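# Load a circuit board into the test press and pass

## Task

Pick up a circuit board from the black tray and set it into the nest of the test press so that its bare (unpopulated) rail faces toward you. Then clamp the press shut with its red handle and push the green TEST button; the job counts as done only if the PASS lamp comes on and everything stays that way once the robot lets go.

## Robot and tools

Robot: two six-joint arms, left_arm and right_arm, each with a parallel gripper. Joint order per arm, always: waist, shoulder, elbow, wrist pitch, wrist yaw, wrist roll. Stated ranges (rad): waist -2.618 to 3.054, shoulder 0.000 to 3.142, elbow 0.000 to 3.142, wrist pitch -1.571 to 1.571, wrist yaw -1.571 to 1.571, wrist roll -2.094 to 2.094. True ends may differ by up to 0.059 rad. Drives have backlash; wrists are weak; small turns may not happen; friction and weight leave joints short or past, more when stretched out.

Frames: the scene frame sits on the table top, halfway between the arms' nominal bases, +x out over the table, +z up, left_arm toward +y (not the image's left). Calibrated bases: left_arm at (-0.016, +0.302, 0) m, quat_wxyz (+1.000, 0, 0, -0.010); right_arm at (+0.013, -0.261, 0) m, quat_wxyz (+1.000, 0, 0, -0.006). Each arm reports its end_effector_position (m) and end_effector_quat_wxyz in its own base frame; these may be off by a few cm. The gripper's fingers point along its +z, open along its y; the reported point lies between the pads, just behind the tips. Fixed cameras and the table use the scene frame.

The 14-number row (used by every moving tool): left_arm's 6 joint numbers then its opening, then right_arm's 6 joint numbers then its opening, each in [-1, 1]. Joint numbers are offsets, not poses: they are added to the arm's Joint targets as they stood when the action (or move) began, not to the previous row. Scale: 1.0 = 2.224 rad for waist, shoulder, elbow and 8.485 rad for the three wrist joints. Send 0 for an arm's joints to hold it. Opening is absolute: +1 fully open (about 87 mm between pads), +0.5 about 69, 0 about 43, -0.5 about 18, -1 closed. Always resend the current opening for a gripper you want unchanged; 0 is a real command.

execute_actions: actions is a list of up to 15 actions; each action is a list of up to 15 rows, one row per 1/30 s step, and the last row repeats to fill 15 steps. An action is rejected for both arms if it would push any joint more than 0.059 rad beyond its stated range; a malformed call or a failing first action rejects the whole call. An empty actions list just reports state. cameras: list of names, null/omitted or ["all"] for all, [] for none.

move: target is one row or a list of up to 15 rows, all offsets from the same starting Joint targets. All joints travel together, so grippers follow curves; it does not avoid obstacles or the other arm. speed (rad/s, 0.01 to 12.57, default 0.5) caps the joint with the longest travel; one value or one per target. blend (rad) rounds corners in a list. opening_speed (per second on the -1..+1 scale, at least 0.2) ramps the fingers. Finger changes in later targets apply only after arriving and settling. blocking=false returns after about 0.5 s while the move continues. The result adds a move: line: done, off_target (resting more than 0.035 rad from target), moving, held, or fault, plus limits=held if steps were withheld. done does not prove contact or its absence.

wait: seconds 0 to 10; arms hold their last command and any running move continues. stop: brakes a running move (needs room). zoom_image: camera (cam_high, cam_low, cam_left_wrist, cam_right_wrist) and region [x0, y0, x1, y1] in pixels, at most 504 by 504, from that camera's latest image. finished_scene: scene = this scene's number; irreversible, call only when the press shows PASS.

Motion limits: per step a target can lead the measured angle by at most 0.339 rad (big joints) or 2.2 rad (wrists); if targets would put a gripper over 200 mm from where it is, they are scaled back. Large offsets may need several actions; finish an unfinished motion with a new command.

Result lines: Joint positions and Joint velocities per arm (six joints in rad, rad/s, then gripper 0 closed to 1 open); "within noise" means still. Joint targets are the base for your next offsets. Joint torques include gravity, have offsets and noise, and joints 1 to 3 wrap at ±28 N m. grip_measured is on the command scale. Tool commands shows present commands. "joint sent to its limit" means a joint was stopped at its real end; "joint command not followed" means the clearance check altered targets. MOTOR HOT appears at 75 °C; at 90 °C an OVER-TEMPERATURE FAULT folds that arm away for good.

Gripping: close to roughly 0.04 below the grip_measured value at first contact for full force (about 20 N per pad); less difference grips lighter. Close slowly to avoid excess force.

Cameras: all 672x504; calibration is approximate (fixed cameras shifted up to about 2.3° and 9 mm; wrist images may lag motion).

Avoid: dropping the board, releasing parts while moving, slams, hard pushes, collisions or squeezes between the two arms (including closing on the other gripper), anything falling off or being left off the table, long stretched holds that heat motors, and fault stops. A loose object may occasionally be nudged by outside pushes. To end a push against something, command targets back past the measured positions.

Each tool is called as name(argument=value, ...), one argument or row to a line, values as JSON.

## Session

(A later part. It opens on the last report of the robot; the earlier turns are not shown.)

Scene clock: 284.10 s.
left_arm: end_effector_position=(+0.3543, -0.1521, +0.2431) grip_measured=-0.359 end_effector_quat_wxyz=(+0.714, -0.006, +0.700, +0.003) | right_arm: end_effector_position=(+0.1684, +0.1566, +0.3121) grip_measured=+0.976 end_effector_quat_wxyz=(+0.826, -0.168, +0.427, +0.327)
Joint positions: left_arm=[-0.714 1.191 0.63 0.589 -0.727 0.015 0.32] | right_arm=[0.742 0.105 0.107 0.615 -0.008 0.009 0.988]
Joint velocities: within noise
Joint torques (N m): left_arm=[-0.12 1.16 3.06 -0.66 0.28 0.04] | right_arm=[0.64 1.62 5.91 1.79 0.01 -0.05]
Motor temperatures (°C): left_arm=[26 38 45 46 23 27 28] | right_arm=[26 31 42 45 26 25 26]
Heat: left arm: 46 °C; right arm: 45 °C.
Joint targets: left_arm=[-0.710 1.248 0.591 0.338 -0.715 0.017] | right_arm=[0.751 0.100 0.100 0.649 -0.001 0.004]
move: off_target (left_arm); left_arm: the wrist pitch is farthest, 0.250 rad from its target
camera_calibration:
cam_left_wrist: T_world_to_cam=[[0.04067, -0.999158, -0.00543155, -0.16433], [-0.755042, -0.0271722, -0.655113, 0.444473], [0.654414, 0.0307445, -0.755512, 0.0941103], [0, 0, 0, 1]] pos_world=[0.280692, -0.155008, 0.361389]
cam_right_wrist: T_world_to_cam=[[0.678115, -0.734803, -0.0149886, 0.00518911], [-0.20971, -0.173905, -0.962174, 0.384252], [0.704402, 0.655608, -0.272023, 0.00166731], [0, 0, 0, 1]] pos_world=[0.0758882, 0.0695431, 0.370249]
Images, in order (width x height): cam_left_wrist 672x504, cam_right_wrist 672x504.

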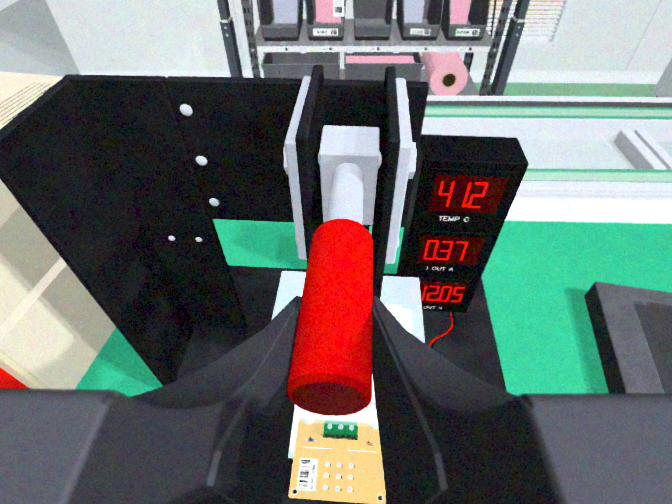

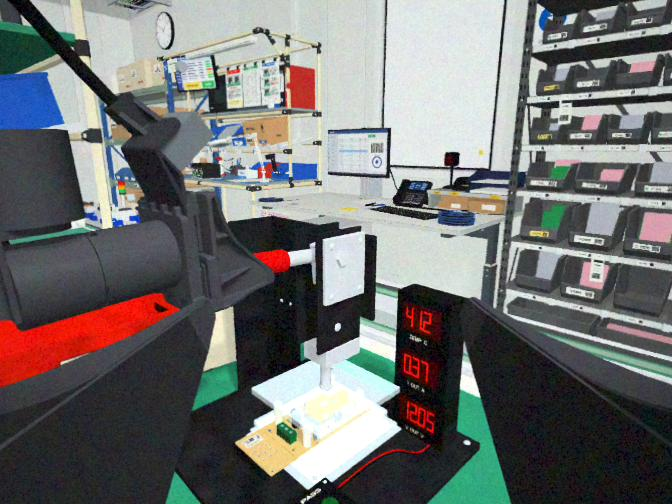

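move(
  target=[0.0,0.015,-0.02,-0.012,0.0,0.0,-0.43, 0,0,0,0,0,0,1],
  speed=0.2,
  cameras=["cam_left_wrist","cam_right_wrist"],
)

zoom_image(
  camera="cam_right_wrist",
  region=[210, 120, 430, 500],
)

Scene clock: 285.30 s.
left_arm: end_effector_position=(+0.3539, -0.1522, +0.2407) grip_measured=-0.360 end_effector_quat_wxyz=(+0.712, -0.003, +0.702, +0.004) | right_arm: end_effector_position=(+0.1684, +0.1566, +0.3121) grip_measured=+0.976 end_effector_quat_wxyz=(+0.826, -0.168, +0.427, +0.327)
Joint positions: left_arm=[-0.714 1.191 0.627 0.584 -0.724 0.015 0.32] | right_arm=[0.742 0.105 0.107 0.615 -0.008 0.009 0.988]
Joint velocities: within noise
Joint torques (N m): left_arm=[-0.13 4.16 0.32 -1.55 0.26 0.04] | right_arm=[0.64 1.62 5.91 1.79 0.01 -0.05]
Motor temperatures (°C): left_arm=[26 38 45 46 23 27 28] | right_arm=[26 31 42 45 26 25 26]
Heat: left arm: 46 °C; right arm: 45 °C.
Joint targets: left_arm=[-0.710 1.281 0.547 0.237 -0.715 0.017] | right_arm=[0.751 0.100 0.100 0.649 -0.001 0.004]
move: off_target (left_arm); left_arm: the wrist pitch is farthest, 0.348 rad from its target
camera_calibration:
cam_left_wrist: T_world_to_cam=[[0.0378848, -0.999219, -0.0112204, -0.16209], [-0.759222, -0.0214811, -0.650478, 0.443749], [0.649729, 0.033162, -0.759442, 0.0955284], [0, 0, 0, 1]] pos_world=[0.280977, -0.155599, 0.359378]
cam_right_wrist: T_world_to_cam=[[0.678115, -0.734803, -0.0149886, 0.00518911], [-0.20971, -0.173905, -0.962174, 0.384252], [0.704402, 0.655608, -0.272023, 0.00166731], [0, 0, 0, 1]] pos_world=[0.0758882, 0.0695431, 0.370249]
Images, in order (width x height): cam_left_wrist 672x504, cam_right_wrist 672x504.

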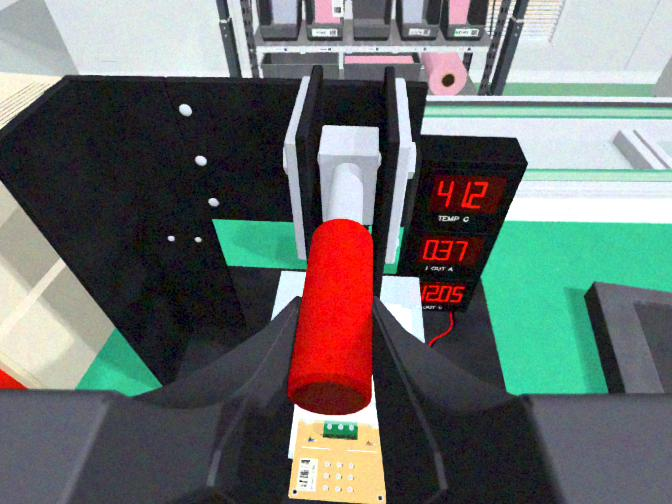

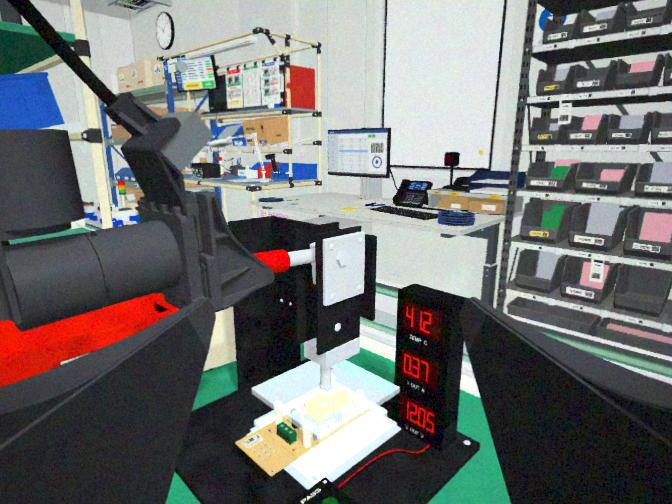

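Scaled by 1.326 from the camera's 672x504 image, which has a finer 960x720 frame.

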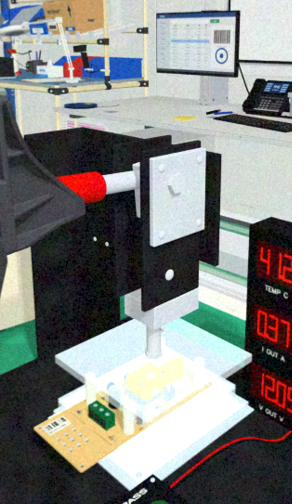

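move(
  target=[
    [0.0,-0.0405,0.038,0.043,0.0,0.0,-0.43, 0,0,0,0,0,0,1],
    [0.0,-0.0405,0.038,0.043,0.0,0.0,0.0, 0,0,0,0,0,0,1],
  ],
  speed=0.3,
  opening_speed=0.4,
  cameras=["cam_left_wrist","cam_right_wrist"],
)

zoom_image(
  camera="cam_right_wrist",
  region=[210, 120, 430, 500],
)

Scene clock: 288.77 s.
left_arm: end_effector_position=(+0.3547, -0.1533, +0.2475) grip_measured=+0.000 end_effector_quat_wxyz=(+0.722, -0.010, +0.692, -0.005) | right_arm: end_effector_position=(+0.1684, +0.1566, +0.3121) grip_measured=+0.976 end_effector_quat_wxyz=(+0.826, -0.168, +0.427, +0.327)
Joint positions: left_arm=[-0.714 1.191 0.624 0.624 -0.721 0.016 0.5] | right_arm=[0.742 0.105 0.107 0.615 -0.008 0.009 0.988]
Joint velocities: within noise
Joint torques (N m): left_arm=[-0.08 -2.99 6.57 1.37 0.22 0] | right_arm=[0.64 1.62 5.93 1.79 0.01 -0.05]
Motor temperatures (°C): left_arm=[26 37 44 45 23 27 28] | right_arm=[26 31 42 45 26 25 26]
Heat: left arm: 45 °C; right arm: 45 °C.
Joint targets: left_arm=[-0.710 1.191 0.632 0.602 -0.715 0.017] | right_arm=[0.751 0.100 0.100 0.649 -0.001 0.004]
move: done
camera_calibration:
cam_left_wrist: T_world_to_cam=[[0.0344854, -0.999331, 0.0121491, -0.167876], [-0.740984, -0.0337237, -0.670676, 0.445334], [0.670637, 0.0141262, -0.741651, 0.085498], [0, 0, 0, 1]] pos_world=[0.278436, -0.153953, 0.364124]
cam_right_wrist: T_world_to_cam=[[0.678115, -0.734803, -0.0149886, 0.00518911], [-0.20971, -0.173905, -0.962174, 0.384252], [0.704402, 0.655608, -0.272023, 0.00166731], [0, 0, 0, 1]] pos_world=[0.0758882, 0.0695431, 0.370249]
Images, in order (width x height): cam_left_wrist 672x504, cam_right_wrist 672x504.

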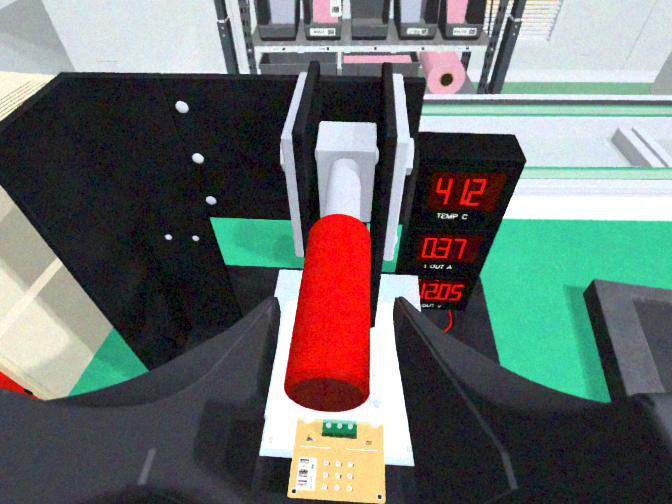

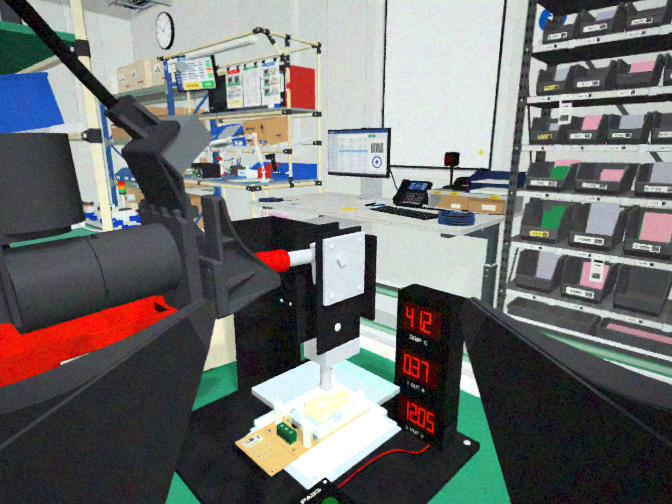

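Scaled by 1.326 from the camera's 672x504 image, which has a finer 960x720 frame.

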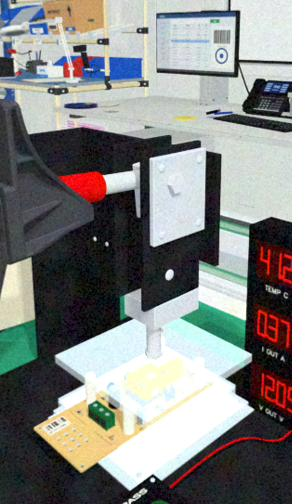

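move(
  target=[-0.1461,-0.1241,-0.0301,-0.0285,-0.0371,0.0,0.3, 0,0,0,0,0,0,1],
  speed=0.25,
  cameras=["cam_left_wrist","cam_right_wrist","cam_high"],
)

zoom_image(
  camera="cam_left_wrist",
  region=[220, 60, 520, 504],
)

zoom_image(
  camera="cam_right_wrist",
  region=[210, 300, 430, 504],
)

Scene clock: 291.90 s.
left_arm: end_effector_position=(+0.2720, -0.1623, +0.2627) grip_measured=+0.300 end_effector_quat_wxyz=(+0.716, -0.005, +0.698, -0.012) | right_arm: end_effector_position=(+0.1684, +0.1566, +0.3121) grip_measured=+0.976 end_effector_quat_wxyz=(+0.826, -0.168, +0.427, +0.327)
Joint positions: left_arm=[-1.031 0.926 0.575 0.399 -1.021 0.016 0.65] | right_arm=[0.742 0.105 0.107 0.615 -0.008 0.009 0.988]
Joint velocities: within noise
Joint torques (N m): left_arm=[-0.92 -2.04 5.12 1.06 0.06 0.01] | right_arm=[0.64 1.62 5.91 1.79 0.01 -0.05]
Motor temperatures (°C): left_arm=[26 37 44 45 23 26 28] | right_arm=[26 31 42 45 26 25 26]
Heat: left arm: 45 °C; right arm: 45 °C.
Joint targets: left_arm=[-1.035 0.915 0.565 0.360 -1.030 0.017] | right_arm=[0.751 0.100 0.100 0.649 -0.001 0.004]
move: off_target (left_arm); left_arm: the wrist pitch is farthest, 0.038 rad from its target
camera_calibration:
cam_left_wrist: T_world_to_cam=[[0.0170622, -0.999743, 0.0149504, -0.170208], [-0.753035, -0.0226855, -0.657589, 0.395632], [0.657759, -0.0000382531, -0.753228, 0.156652], [0, 0, 0, 1]] pos_world=[0.19779, -0.161183, 0.380703]
cam_right_wrist: T_world_to_cam=[[0.678115, -0.734803, -0.0149886, 0.00518911], [-0.20971, -0.173905, -0.962174, 0.384252], [0.704402, 0.655608, -0.272023, 0.00166731], [0, 0, 0, 1]] pos_world=[0.0758882, 0.0695431, 0.370249]
Images, in order (width x height): cam_high 672x504, cam_left_wrist 672x504, cam_right_wrist 672x504.

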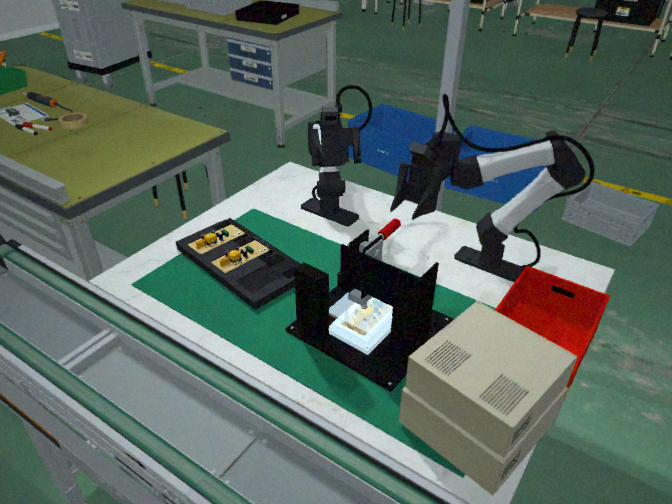

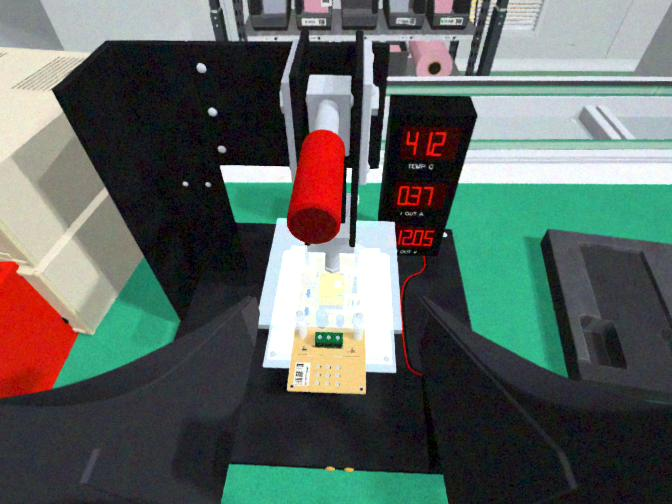

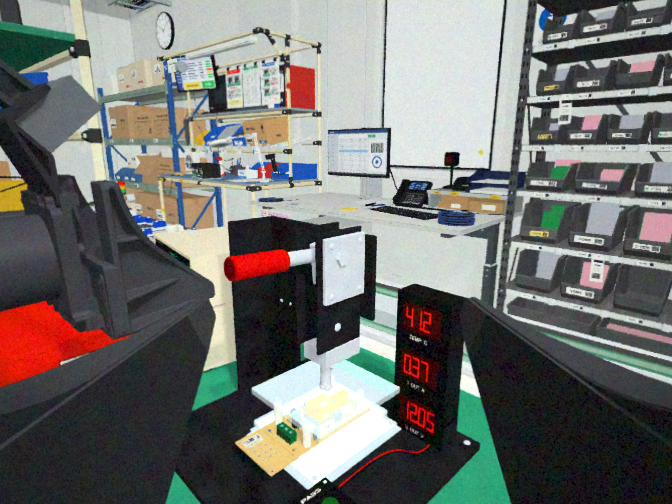

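Scaled by 1.135 from the camera's 672x504 image, which has a finer 960x720 frame.

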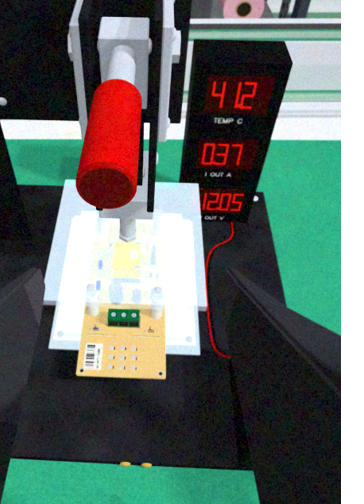

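Scaled by 2.291 from the camera's 672x504 image, which has a finer 960x720 frame.

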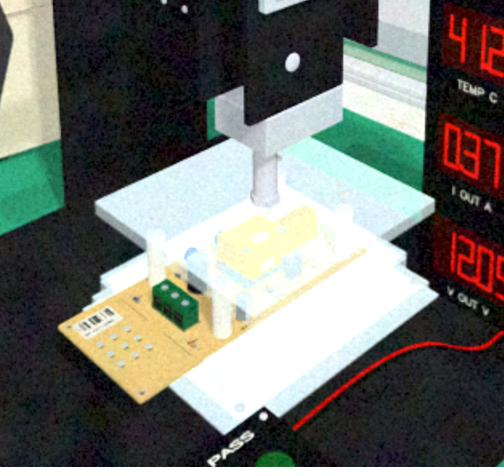

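move(
  target=[
    [0.3,0,0,0,0,0,0.3, 0,0,0,0,0,0,-0.9],
    [0.3,0,0,0,0,0,0.3, 0.125,0.6075,0.3975,-0.125,0.0507,0.0555,-0.9],
  ],
  speed=0.5,
  opening_speed=1.5,
)

Scene clock: 300.97 s.
left_arm: end_effector_position=(+0.3140, +0.0389, +0.2626) grip_measured=+0.300 end_effector_quat_wxyz=(+0.680, -0.232, +0.659, +0.222) | right_arm: end_effector_position=(+0.2283, +0.2747, +0.0962) grip_measured=-0.900 end_effector_quat_wxyz=(+0.370, -0.192, +0.906, +0.077)
Joint positions: left_arm=[-0.372 0.926 0.575 0.398 -1.024 0.016 0.65] | right_arm=[1.028 1.449 0.94 -0.388 0.415 0.463 0.05]
Joint velocities: within noise
Joint torques (N m): left_arm=[0.49 -2.04 5.12 1.09 0.11 0] | right_arm=[0.5 -4.9 10.95 1.32 0.22 0.14]
Motor temperatures (°C): left_arm=[26 37 44 45 23 26 28] | right_arm=[26 31 43 45 26 25 26]
Heat: left arm: 45 °C; right arm: 45 °C.
Joint targets: left_arm=[-0.368 0.915 0.565 0.360 -1.030 0.017] | right_arm=[1.029 1.452 0.984 -0.411 0.430 0.475]
move: off_target (left_arm, right_arm); left_arm: the wrist pitch is farthest, 0.038 rad from its target; right_arm: the elbow is farthest, 0.044 rad from its target
camera_calibration:
cam_left_wrist: T_world_to_cam=[[0.62878, -0.77745, 0.0143533, -0.170323], [-0.580094, -0.481296, -0.657149, 0.395152], [0.517809, 0.404876, -0.753624, 0.157218], [0, 0, 0, 1]] pos_world=[0.254912, -0.00588659, 0.380602]
cam_right_wrist: T_world_to_cam=[[0.39214, -0.919864, 0.00869581, 0.161944], [-0.913916, -0.388493, 0.117604, 0.325502], [-0.104802, -0.0540646, -0.993022, 0.272282], [0, 0, 0, 1]] pos_world=[0.262512, 0.290142, 0.230694]

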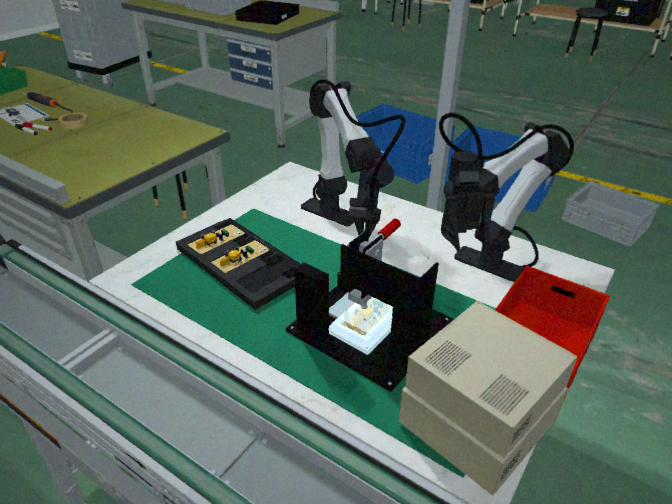

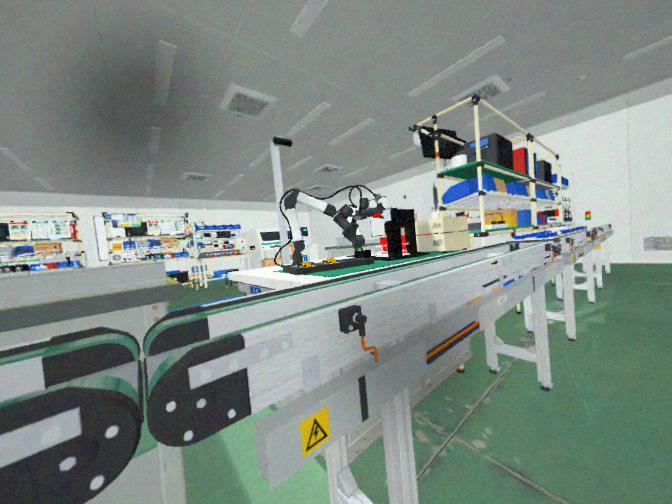

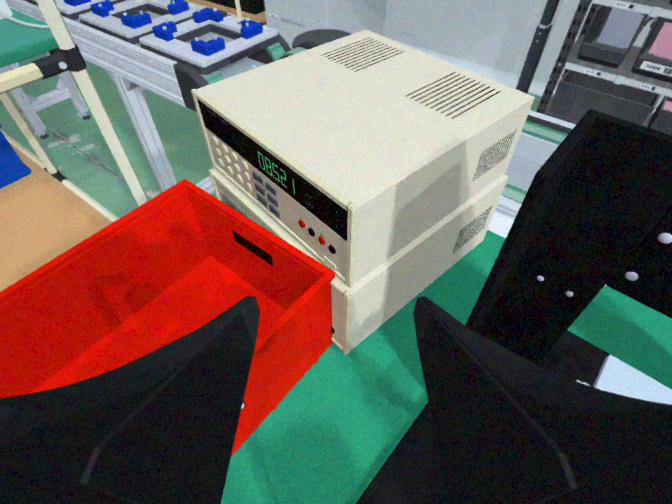

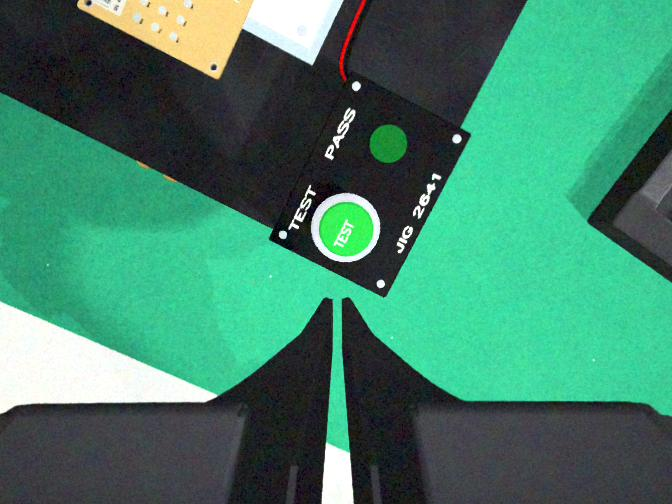

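move(
  target=[0,0,0,0,0,0,0.3, -0.0238,0.0432,-0.0225,0.0217,0,0,-0.9],
  speed=0.15,
  cameras=["cam_right_wrist","cam_high"],
)

zoom_image(
  camera="cam_right_wrist",
  region=[230, 200, 450, 420],
)

Scene clock: 304.63 s.
left_arm: end_effector_position=(+0.3140, +0.0389, +0.2626) grip_measured=+0.300 end_effector_quat_wxyz=(+0.680, -0.232, +0.659, +0.222) | right_arm: end_effector_position=(+0.2548, +0.2806, +0.0790) grip_measured=-0.900 end_effector_quat_wxyz=(+0.380, -0.165, +0.907, +0.075)
Joint positions: left_arm=[-0.372 0.926 0.575 0.398 -1.024 0.016 0.65] | right_arm=[0.976 1.541 0.94 -0.272 0.416 0.464 0.05]
Joint velocities: within noise
Joint torques (N m): left_arm=[0.44 -1.98 5.05 1.12 0.08 0] | right_arm=[-0.32 -5.26 6.24 2.08 0.23 0.13]
Motor temperatures (°C): left_arm=[26 36 43 45 23 26 28] | right_arm=[26 31 45 45 26 25 26]
Heat: left arm: 45 °C; right arm: 45 °C.
Joint targets: left_arm=[-0.368 0.915 0.565 0.360 -1.030 0.017] | right_arm=[0.976 1.548 0.934 -0.227 0.430 0.475]
move: off_target (left_arm, right_arm); left_arm: the wrist pitch is farthest, 0.038 rad from its target; right_arm: the wrist pitch is farthest, 0.045 rad from its target
camera_calibration:
cam_right_wrist: T_world_to_cam=[[0.342909, -0.939354, -0.00512682, 0.176355], [-0.934669, -0.341734, 0.0980425, 0.347656], [-0.0938487, -0.0288278, -0.995169, 0.248612], [0, 0, 0, 1]] pos_world=[0.287801, 0.291633, 0.21423]
Images, in order (width x height): cam_high 672x504, cam_right_wrist 672x504.

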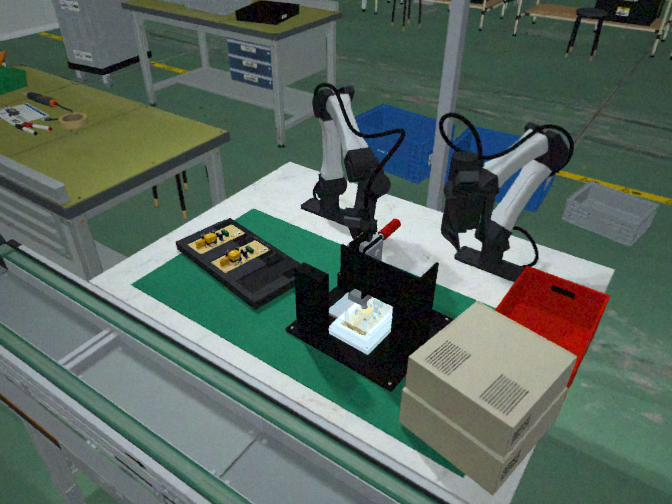

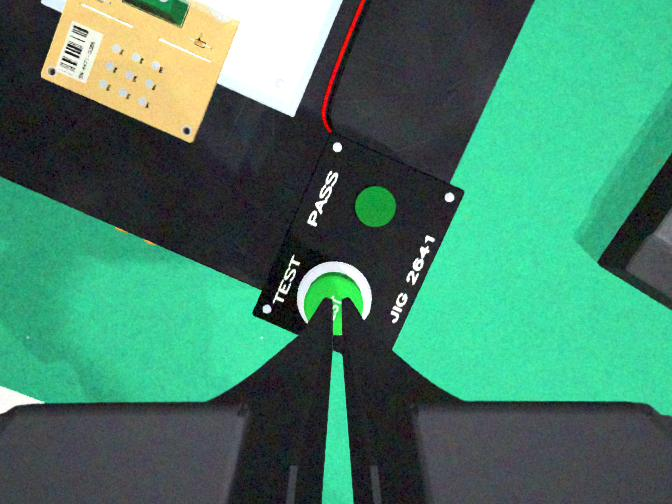

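Scaled by 2.291 from the camera's 672x504 image, which has a finer 960x720 frame.

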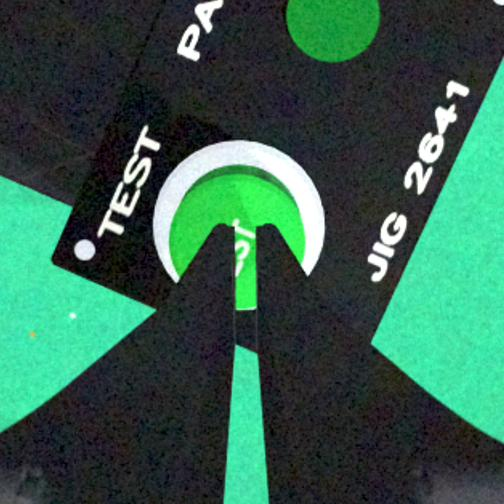

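move(
  target=[0,0,0,0,0,0,0.3, 0.005,0.0039,-0.0153,0.005,0,0,-0.95],
  speed=0.08,
  cameras=["cam_right_wrist"],
)

zoom_image(
  camera="cam_right_wrist",
  region=[230, 130, 450, 350],
)

Scene clock: 306.93 s.
left_arm: end_effector_position=(+0.3140, +0.0389, +0.2626) grip_measured=+0.300 end_effector_quat_wxyz=(+0.680, -0.232, +0.659, +0.222) | right_arm: end_effector_position=(+0.2560, +0.2831, +0.0759) grip_measured=-0.950 end_effector_quat_wxyz=(+0.390, -0.162, +0.903, +0.081)
Joint positions: left_arm=[-0.372 0.926 0.575 0.398 -1.024 0.016 0.65] | right_arm=[0.981 1.541 0.911 -0.217 0.424 0.464 0.025]
Joint velocities: within noise
Joint torques (N m): left_arm=[0.54 -1.96 5.16 1.09 0.07 0.01] | right_arm=[0.73 -4.55 5.71 1.99 0.16 0.13]
Motor temperatures (°C): left_arm=[26 36 43 44 23 26 28] | right_arm=[26 31 45 45 26 25 26]
Heat: left arm: 44 °C; right arm: 45 °C.
Joint targets: left_arm=[-0.368 0.915 0.565 0.360 -1.030 0.017] | right_arm=[0.987 1.556 0.900 -0.185 0.430 0.475]
move: off_target (left_arm); left_arm: the wrist pitch is farthest, 0.038 rad from its target
camera_calibration:
cam_right_wrist: T_world_to_cam=[[0.342532, -0.939367, -0.0161585, 0.179231], [-0.936542, -0.342765, 0.0734946, 0.352533], [-0.074577, -0.0100411, -0.997165, 0.235552], [0, 0, 0, 1]] pos_world=[0.286336, 0.291565, 0.211871]
Images, in order (width x height): cam_right_wrist 672x504.

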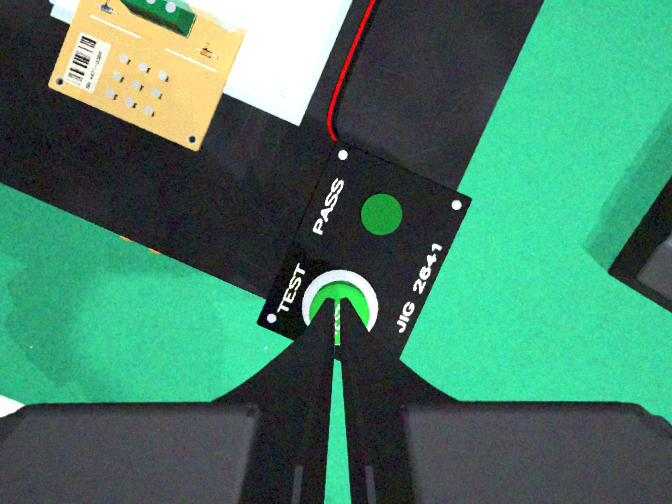

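Scaled by 2.291 from the camera's 672x504 image, which has a finer 960x720 frame.

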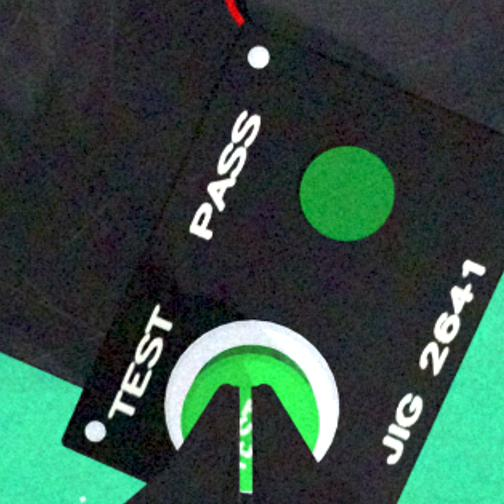

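move(
  target=[0,0,0,0,0,0,0.3, 0.0,0.0045,-0.02,0.005,0,0,-0.95],
  speed=0.08,
  cameras=["cam_right_wrist"],
)

zoom_image(
  camera="cam_right_wrist",
  region=[230, 130, 450, 350],
)

Scene clock: 308.37 s.
left_arm: end_effector_position=(+0.3140, +0.0389, +0.2626) grip_measured=+0.300 end_effector_quat_wxyz=(+0.680, -0.232, +0.659, +0.222) | right_arm: end_effector_position=(+0.2575, +0.2849, +0.0719) grip_measured=-0.950 end_effector_quat_wxyz=(+0.403, -0.157, +0.898, +0.088)
Joint positions: left_arm=[-0.372 0.926 0.575 0.398 -1.024 0.016 0.65] | right_arm=[0.986 1.541 0.874 -0.15 0.436 0.464 0.025]
Joint velocities: within noise
Joint torques (N m): left_arm=[0.54 -2.11 5.22 1.06 0.1 0.03] | right_arm=[0.66 -3.71 5.01 1.75 0.05 0.13]
Motor temperatures (°C): left_arm=[26 36 43 44 23 26 28] | right_arm=[26 31 44 45 26 25 26]
Heat: left arm: 44 °C; right arm: 45 °C.
Joint targets: left_arm=[-0.368 0.915 0.565 0.360 -1.030 0.017] | right_arm=[0.987 1.566 0.855 -0.142 0.430 0.475]
move: off_target (left_arm); left_arm: the wrist pitch is farthest, 0.038 rad from its target
camera_calibration:
cam_right_wrist: T_world_to_cam=[[0.339682, -0.940156, -0.0269058, 0.182063], [-0.939192, -0.340587, 0.0438088, 0.357068], [-0.0503509, 0.0103887, -0.998678, 0.219855], [0, 0, 0, 1]] pos_world=[0.284582, 0.290496, 0.20882]
Images, in order (width x height): cam_right_wrist 672x504.

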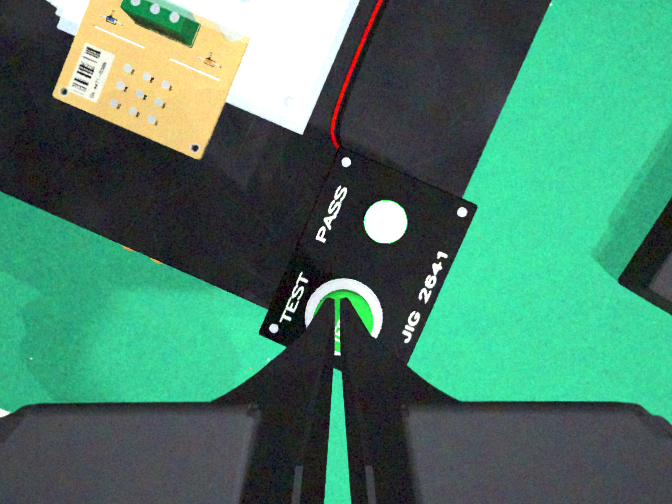

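Scaled by 2.291 from the camera's 672x504 image, which has a finer 960x720 frame.

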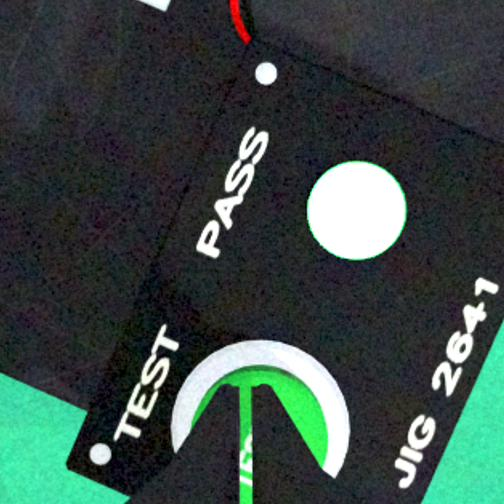

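move(
  target=[0,0,0,0,0,0,0.3, 0.0,-0.045,0.03,-0.012,0,0,-0.95],
  speed=0.2,
  cameras=["cam_right_wrist","cam_high"],
)

Scene clock: 309.90 s.
left_arm: end_effector_position=(+0.3140, +0.0384, +0.2626) grip_measured=+0.300 end_effector_quat_wxyz=(+0.681, -0.231, +0.659, +0.221) | right_arm: end_effector_position=(+0.2520, +0.2766, +0.0804) grip_measured=-0.950 end_effector_quat_wxyz=(+0.396, -0.160, +0.900, +0.081)
Joint positions: left_arm=[-0.373 0.926 0.575 0.398 -1.024 0.016 0.65] | right_arm=[0.986 1.5 0.884 -0.22 0.436 0.464 0.025]
Joint velocities: within noise
Joint torques (N m): left_arm=[0.47 -1.99 5.09 1.08 0.08 -0.01] | right_arm=[0.66 -8.08 10.36 1.37 0.06 0.13]
Motor temperatures (°C): left_arm=[26 36 43 44 23 26 28] | right_arm=[26 32 45 45 26 25 26]
Heat: left arm: 44 °C; right arm: 45 °C.
Joint targets: left_arm=[-0.368 0.915 0.565 0.360 -1.030 0.017] | right_arm=[0.987 1.466 0.922 -0.244 0.430 0.475]
move: off_target (left_arm, right_arm); left_arm: the wrist pitch is farthest, 0.038 rad from its target; right_arm: the elbow is farthest, 0.038 rad from its target
camera_calibration:
cam_right_wrist: T_world_to_cam=[[0.33944, -0.940508, -0.0150178, 0.175473], [-0.938625, -0.339715, 0.0598039, 0.346977], [-0.0613478, -0.0062038, -0.998097, 0.235452], [0, 0, 0, 1]] pos_world=[0.280563, 0.284368, 0.216888]
Images, in order (width x height): cam_high 672x504, cam_right_wrist 672x504.

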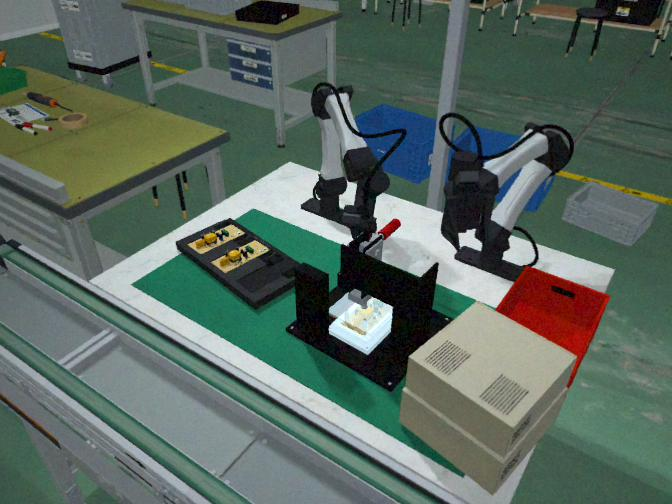

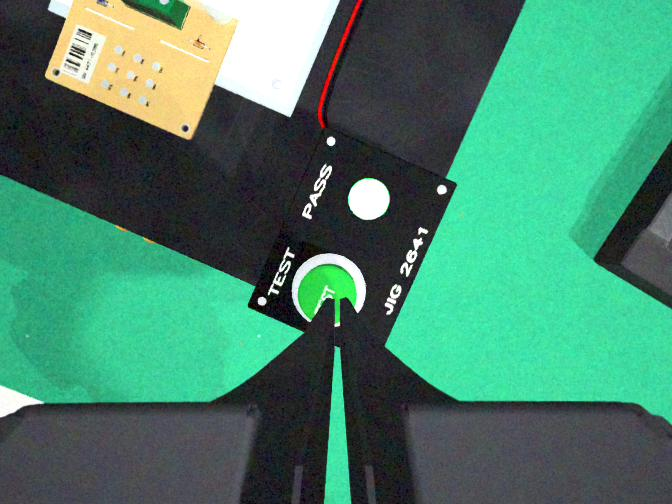

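move(
  target=[0,0,0,0,0,0,0.3, 0.0,-0.12,0.0,-0.015,0,0,-0.95],
  speed=0.4,
  cameras=["cam_right_wrist"],
)

Scene clock: 311.63 s.
left_arm: end_effector_position=(+0.3140, +0.0384, +0.2626) grip_measured=+0.300 end_effector_quat_wxyz=(+0.681, -0.231, +0.659, +0.221) | right_arm: end_effector_position=(+0.2377, +0.2551, +0.1573) grip_measured=-0.950 end_effector_quat_wxyz=(+0.445, -0.137, +0.875, +0.133)
Joint positions: left_arm=[-0.373 0.926 0.575 0.398 -1.024 0.016 0.65] | right_arm=[0.986 1.218 0.884 -0.345 0.436 0.464 0.025]
Joint velocities: within noise
Joint torques (N m): left_arm=[0.44 -2.11 5.24 1.09 0.11 0.02] | right_arm=[0.66 -4.88 10.81 1.53 0.03 0.12]
Motor temperatures (°C): left_arm=[26 36 43 44 23 26 28] | right_arm=[26 32 45 45 26 25 26]
Heat: left arm: 44 °C; right arm: 45 °C.
Joint targets: left_arm=[-0.368 0.915 0.565 0.360 -1.030 0.017] | right_arm=[0.987 1.199 0.922 -0.371 0.430 0.475]
move: off_target (left_arm, right_arm); left_arm: the wrist pitch is farthest, 0.038 rad from its target; right_arm: the elbow is farthest, 0.038 rad from its target
camera_calibration:
cam_right_wrist: T_world_to_cam=[[0.344813, -0.932401, -0.108319, 0.172616], [-0.938327, -0.339255, -0.0666985, 0.3415], [0.0254421, 0.124637, -0.991876, 0.256165], [0, 0, 0, 1]] pos_world=[0.254401, 0.244875, 0.295559]
Images, in order (width x height): cam_right_wrist 672x504.

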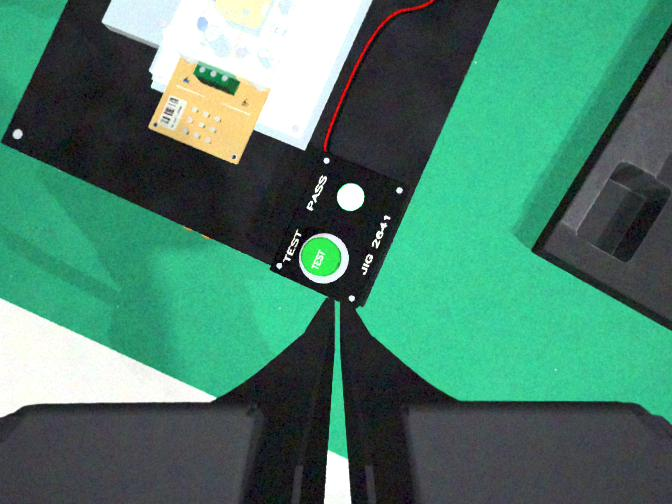

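finished_scene(
  scene=1,
)

The scene is finished: the task was done.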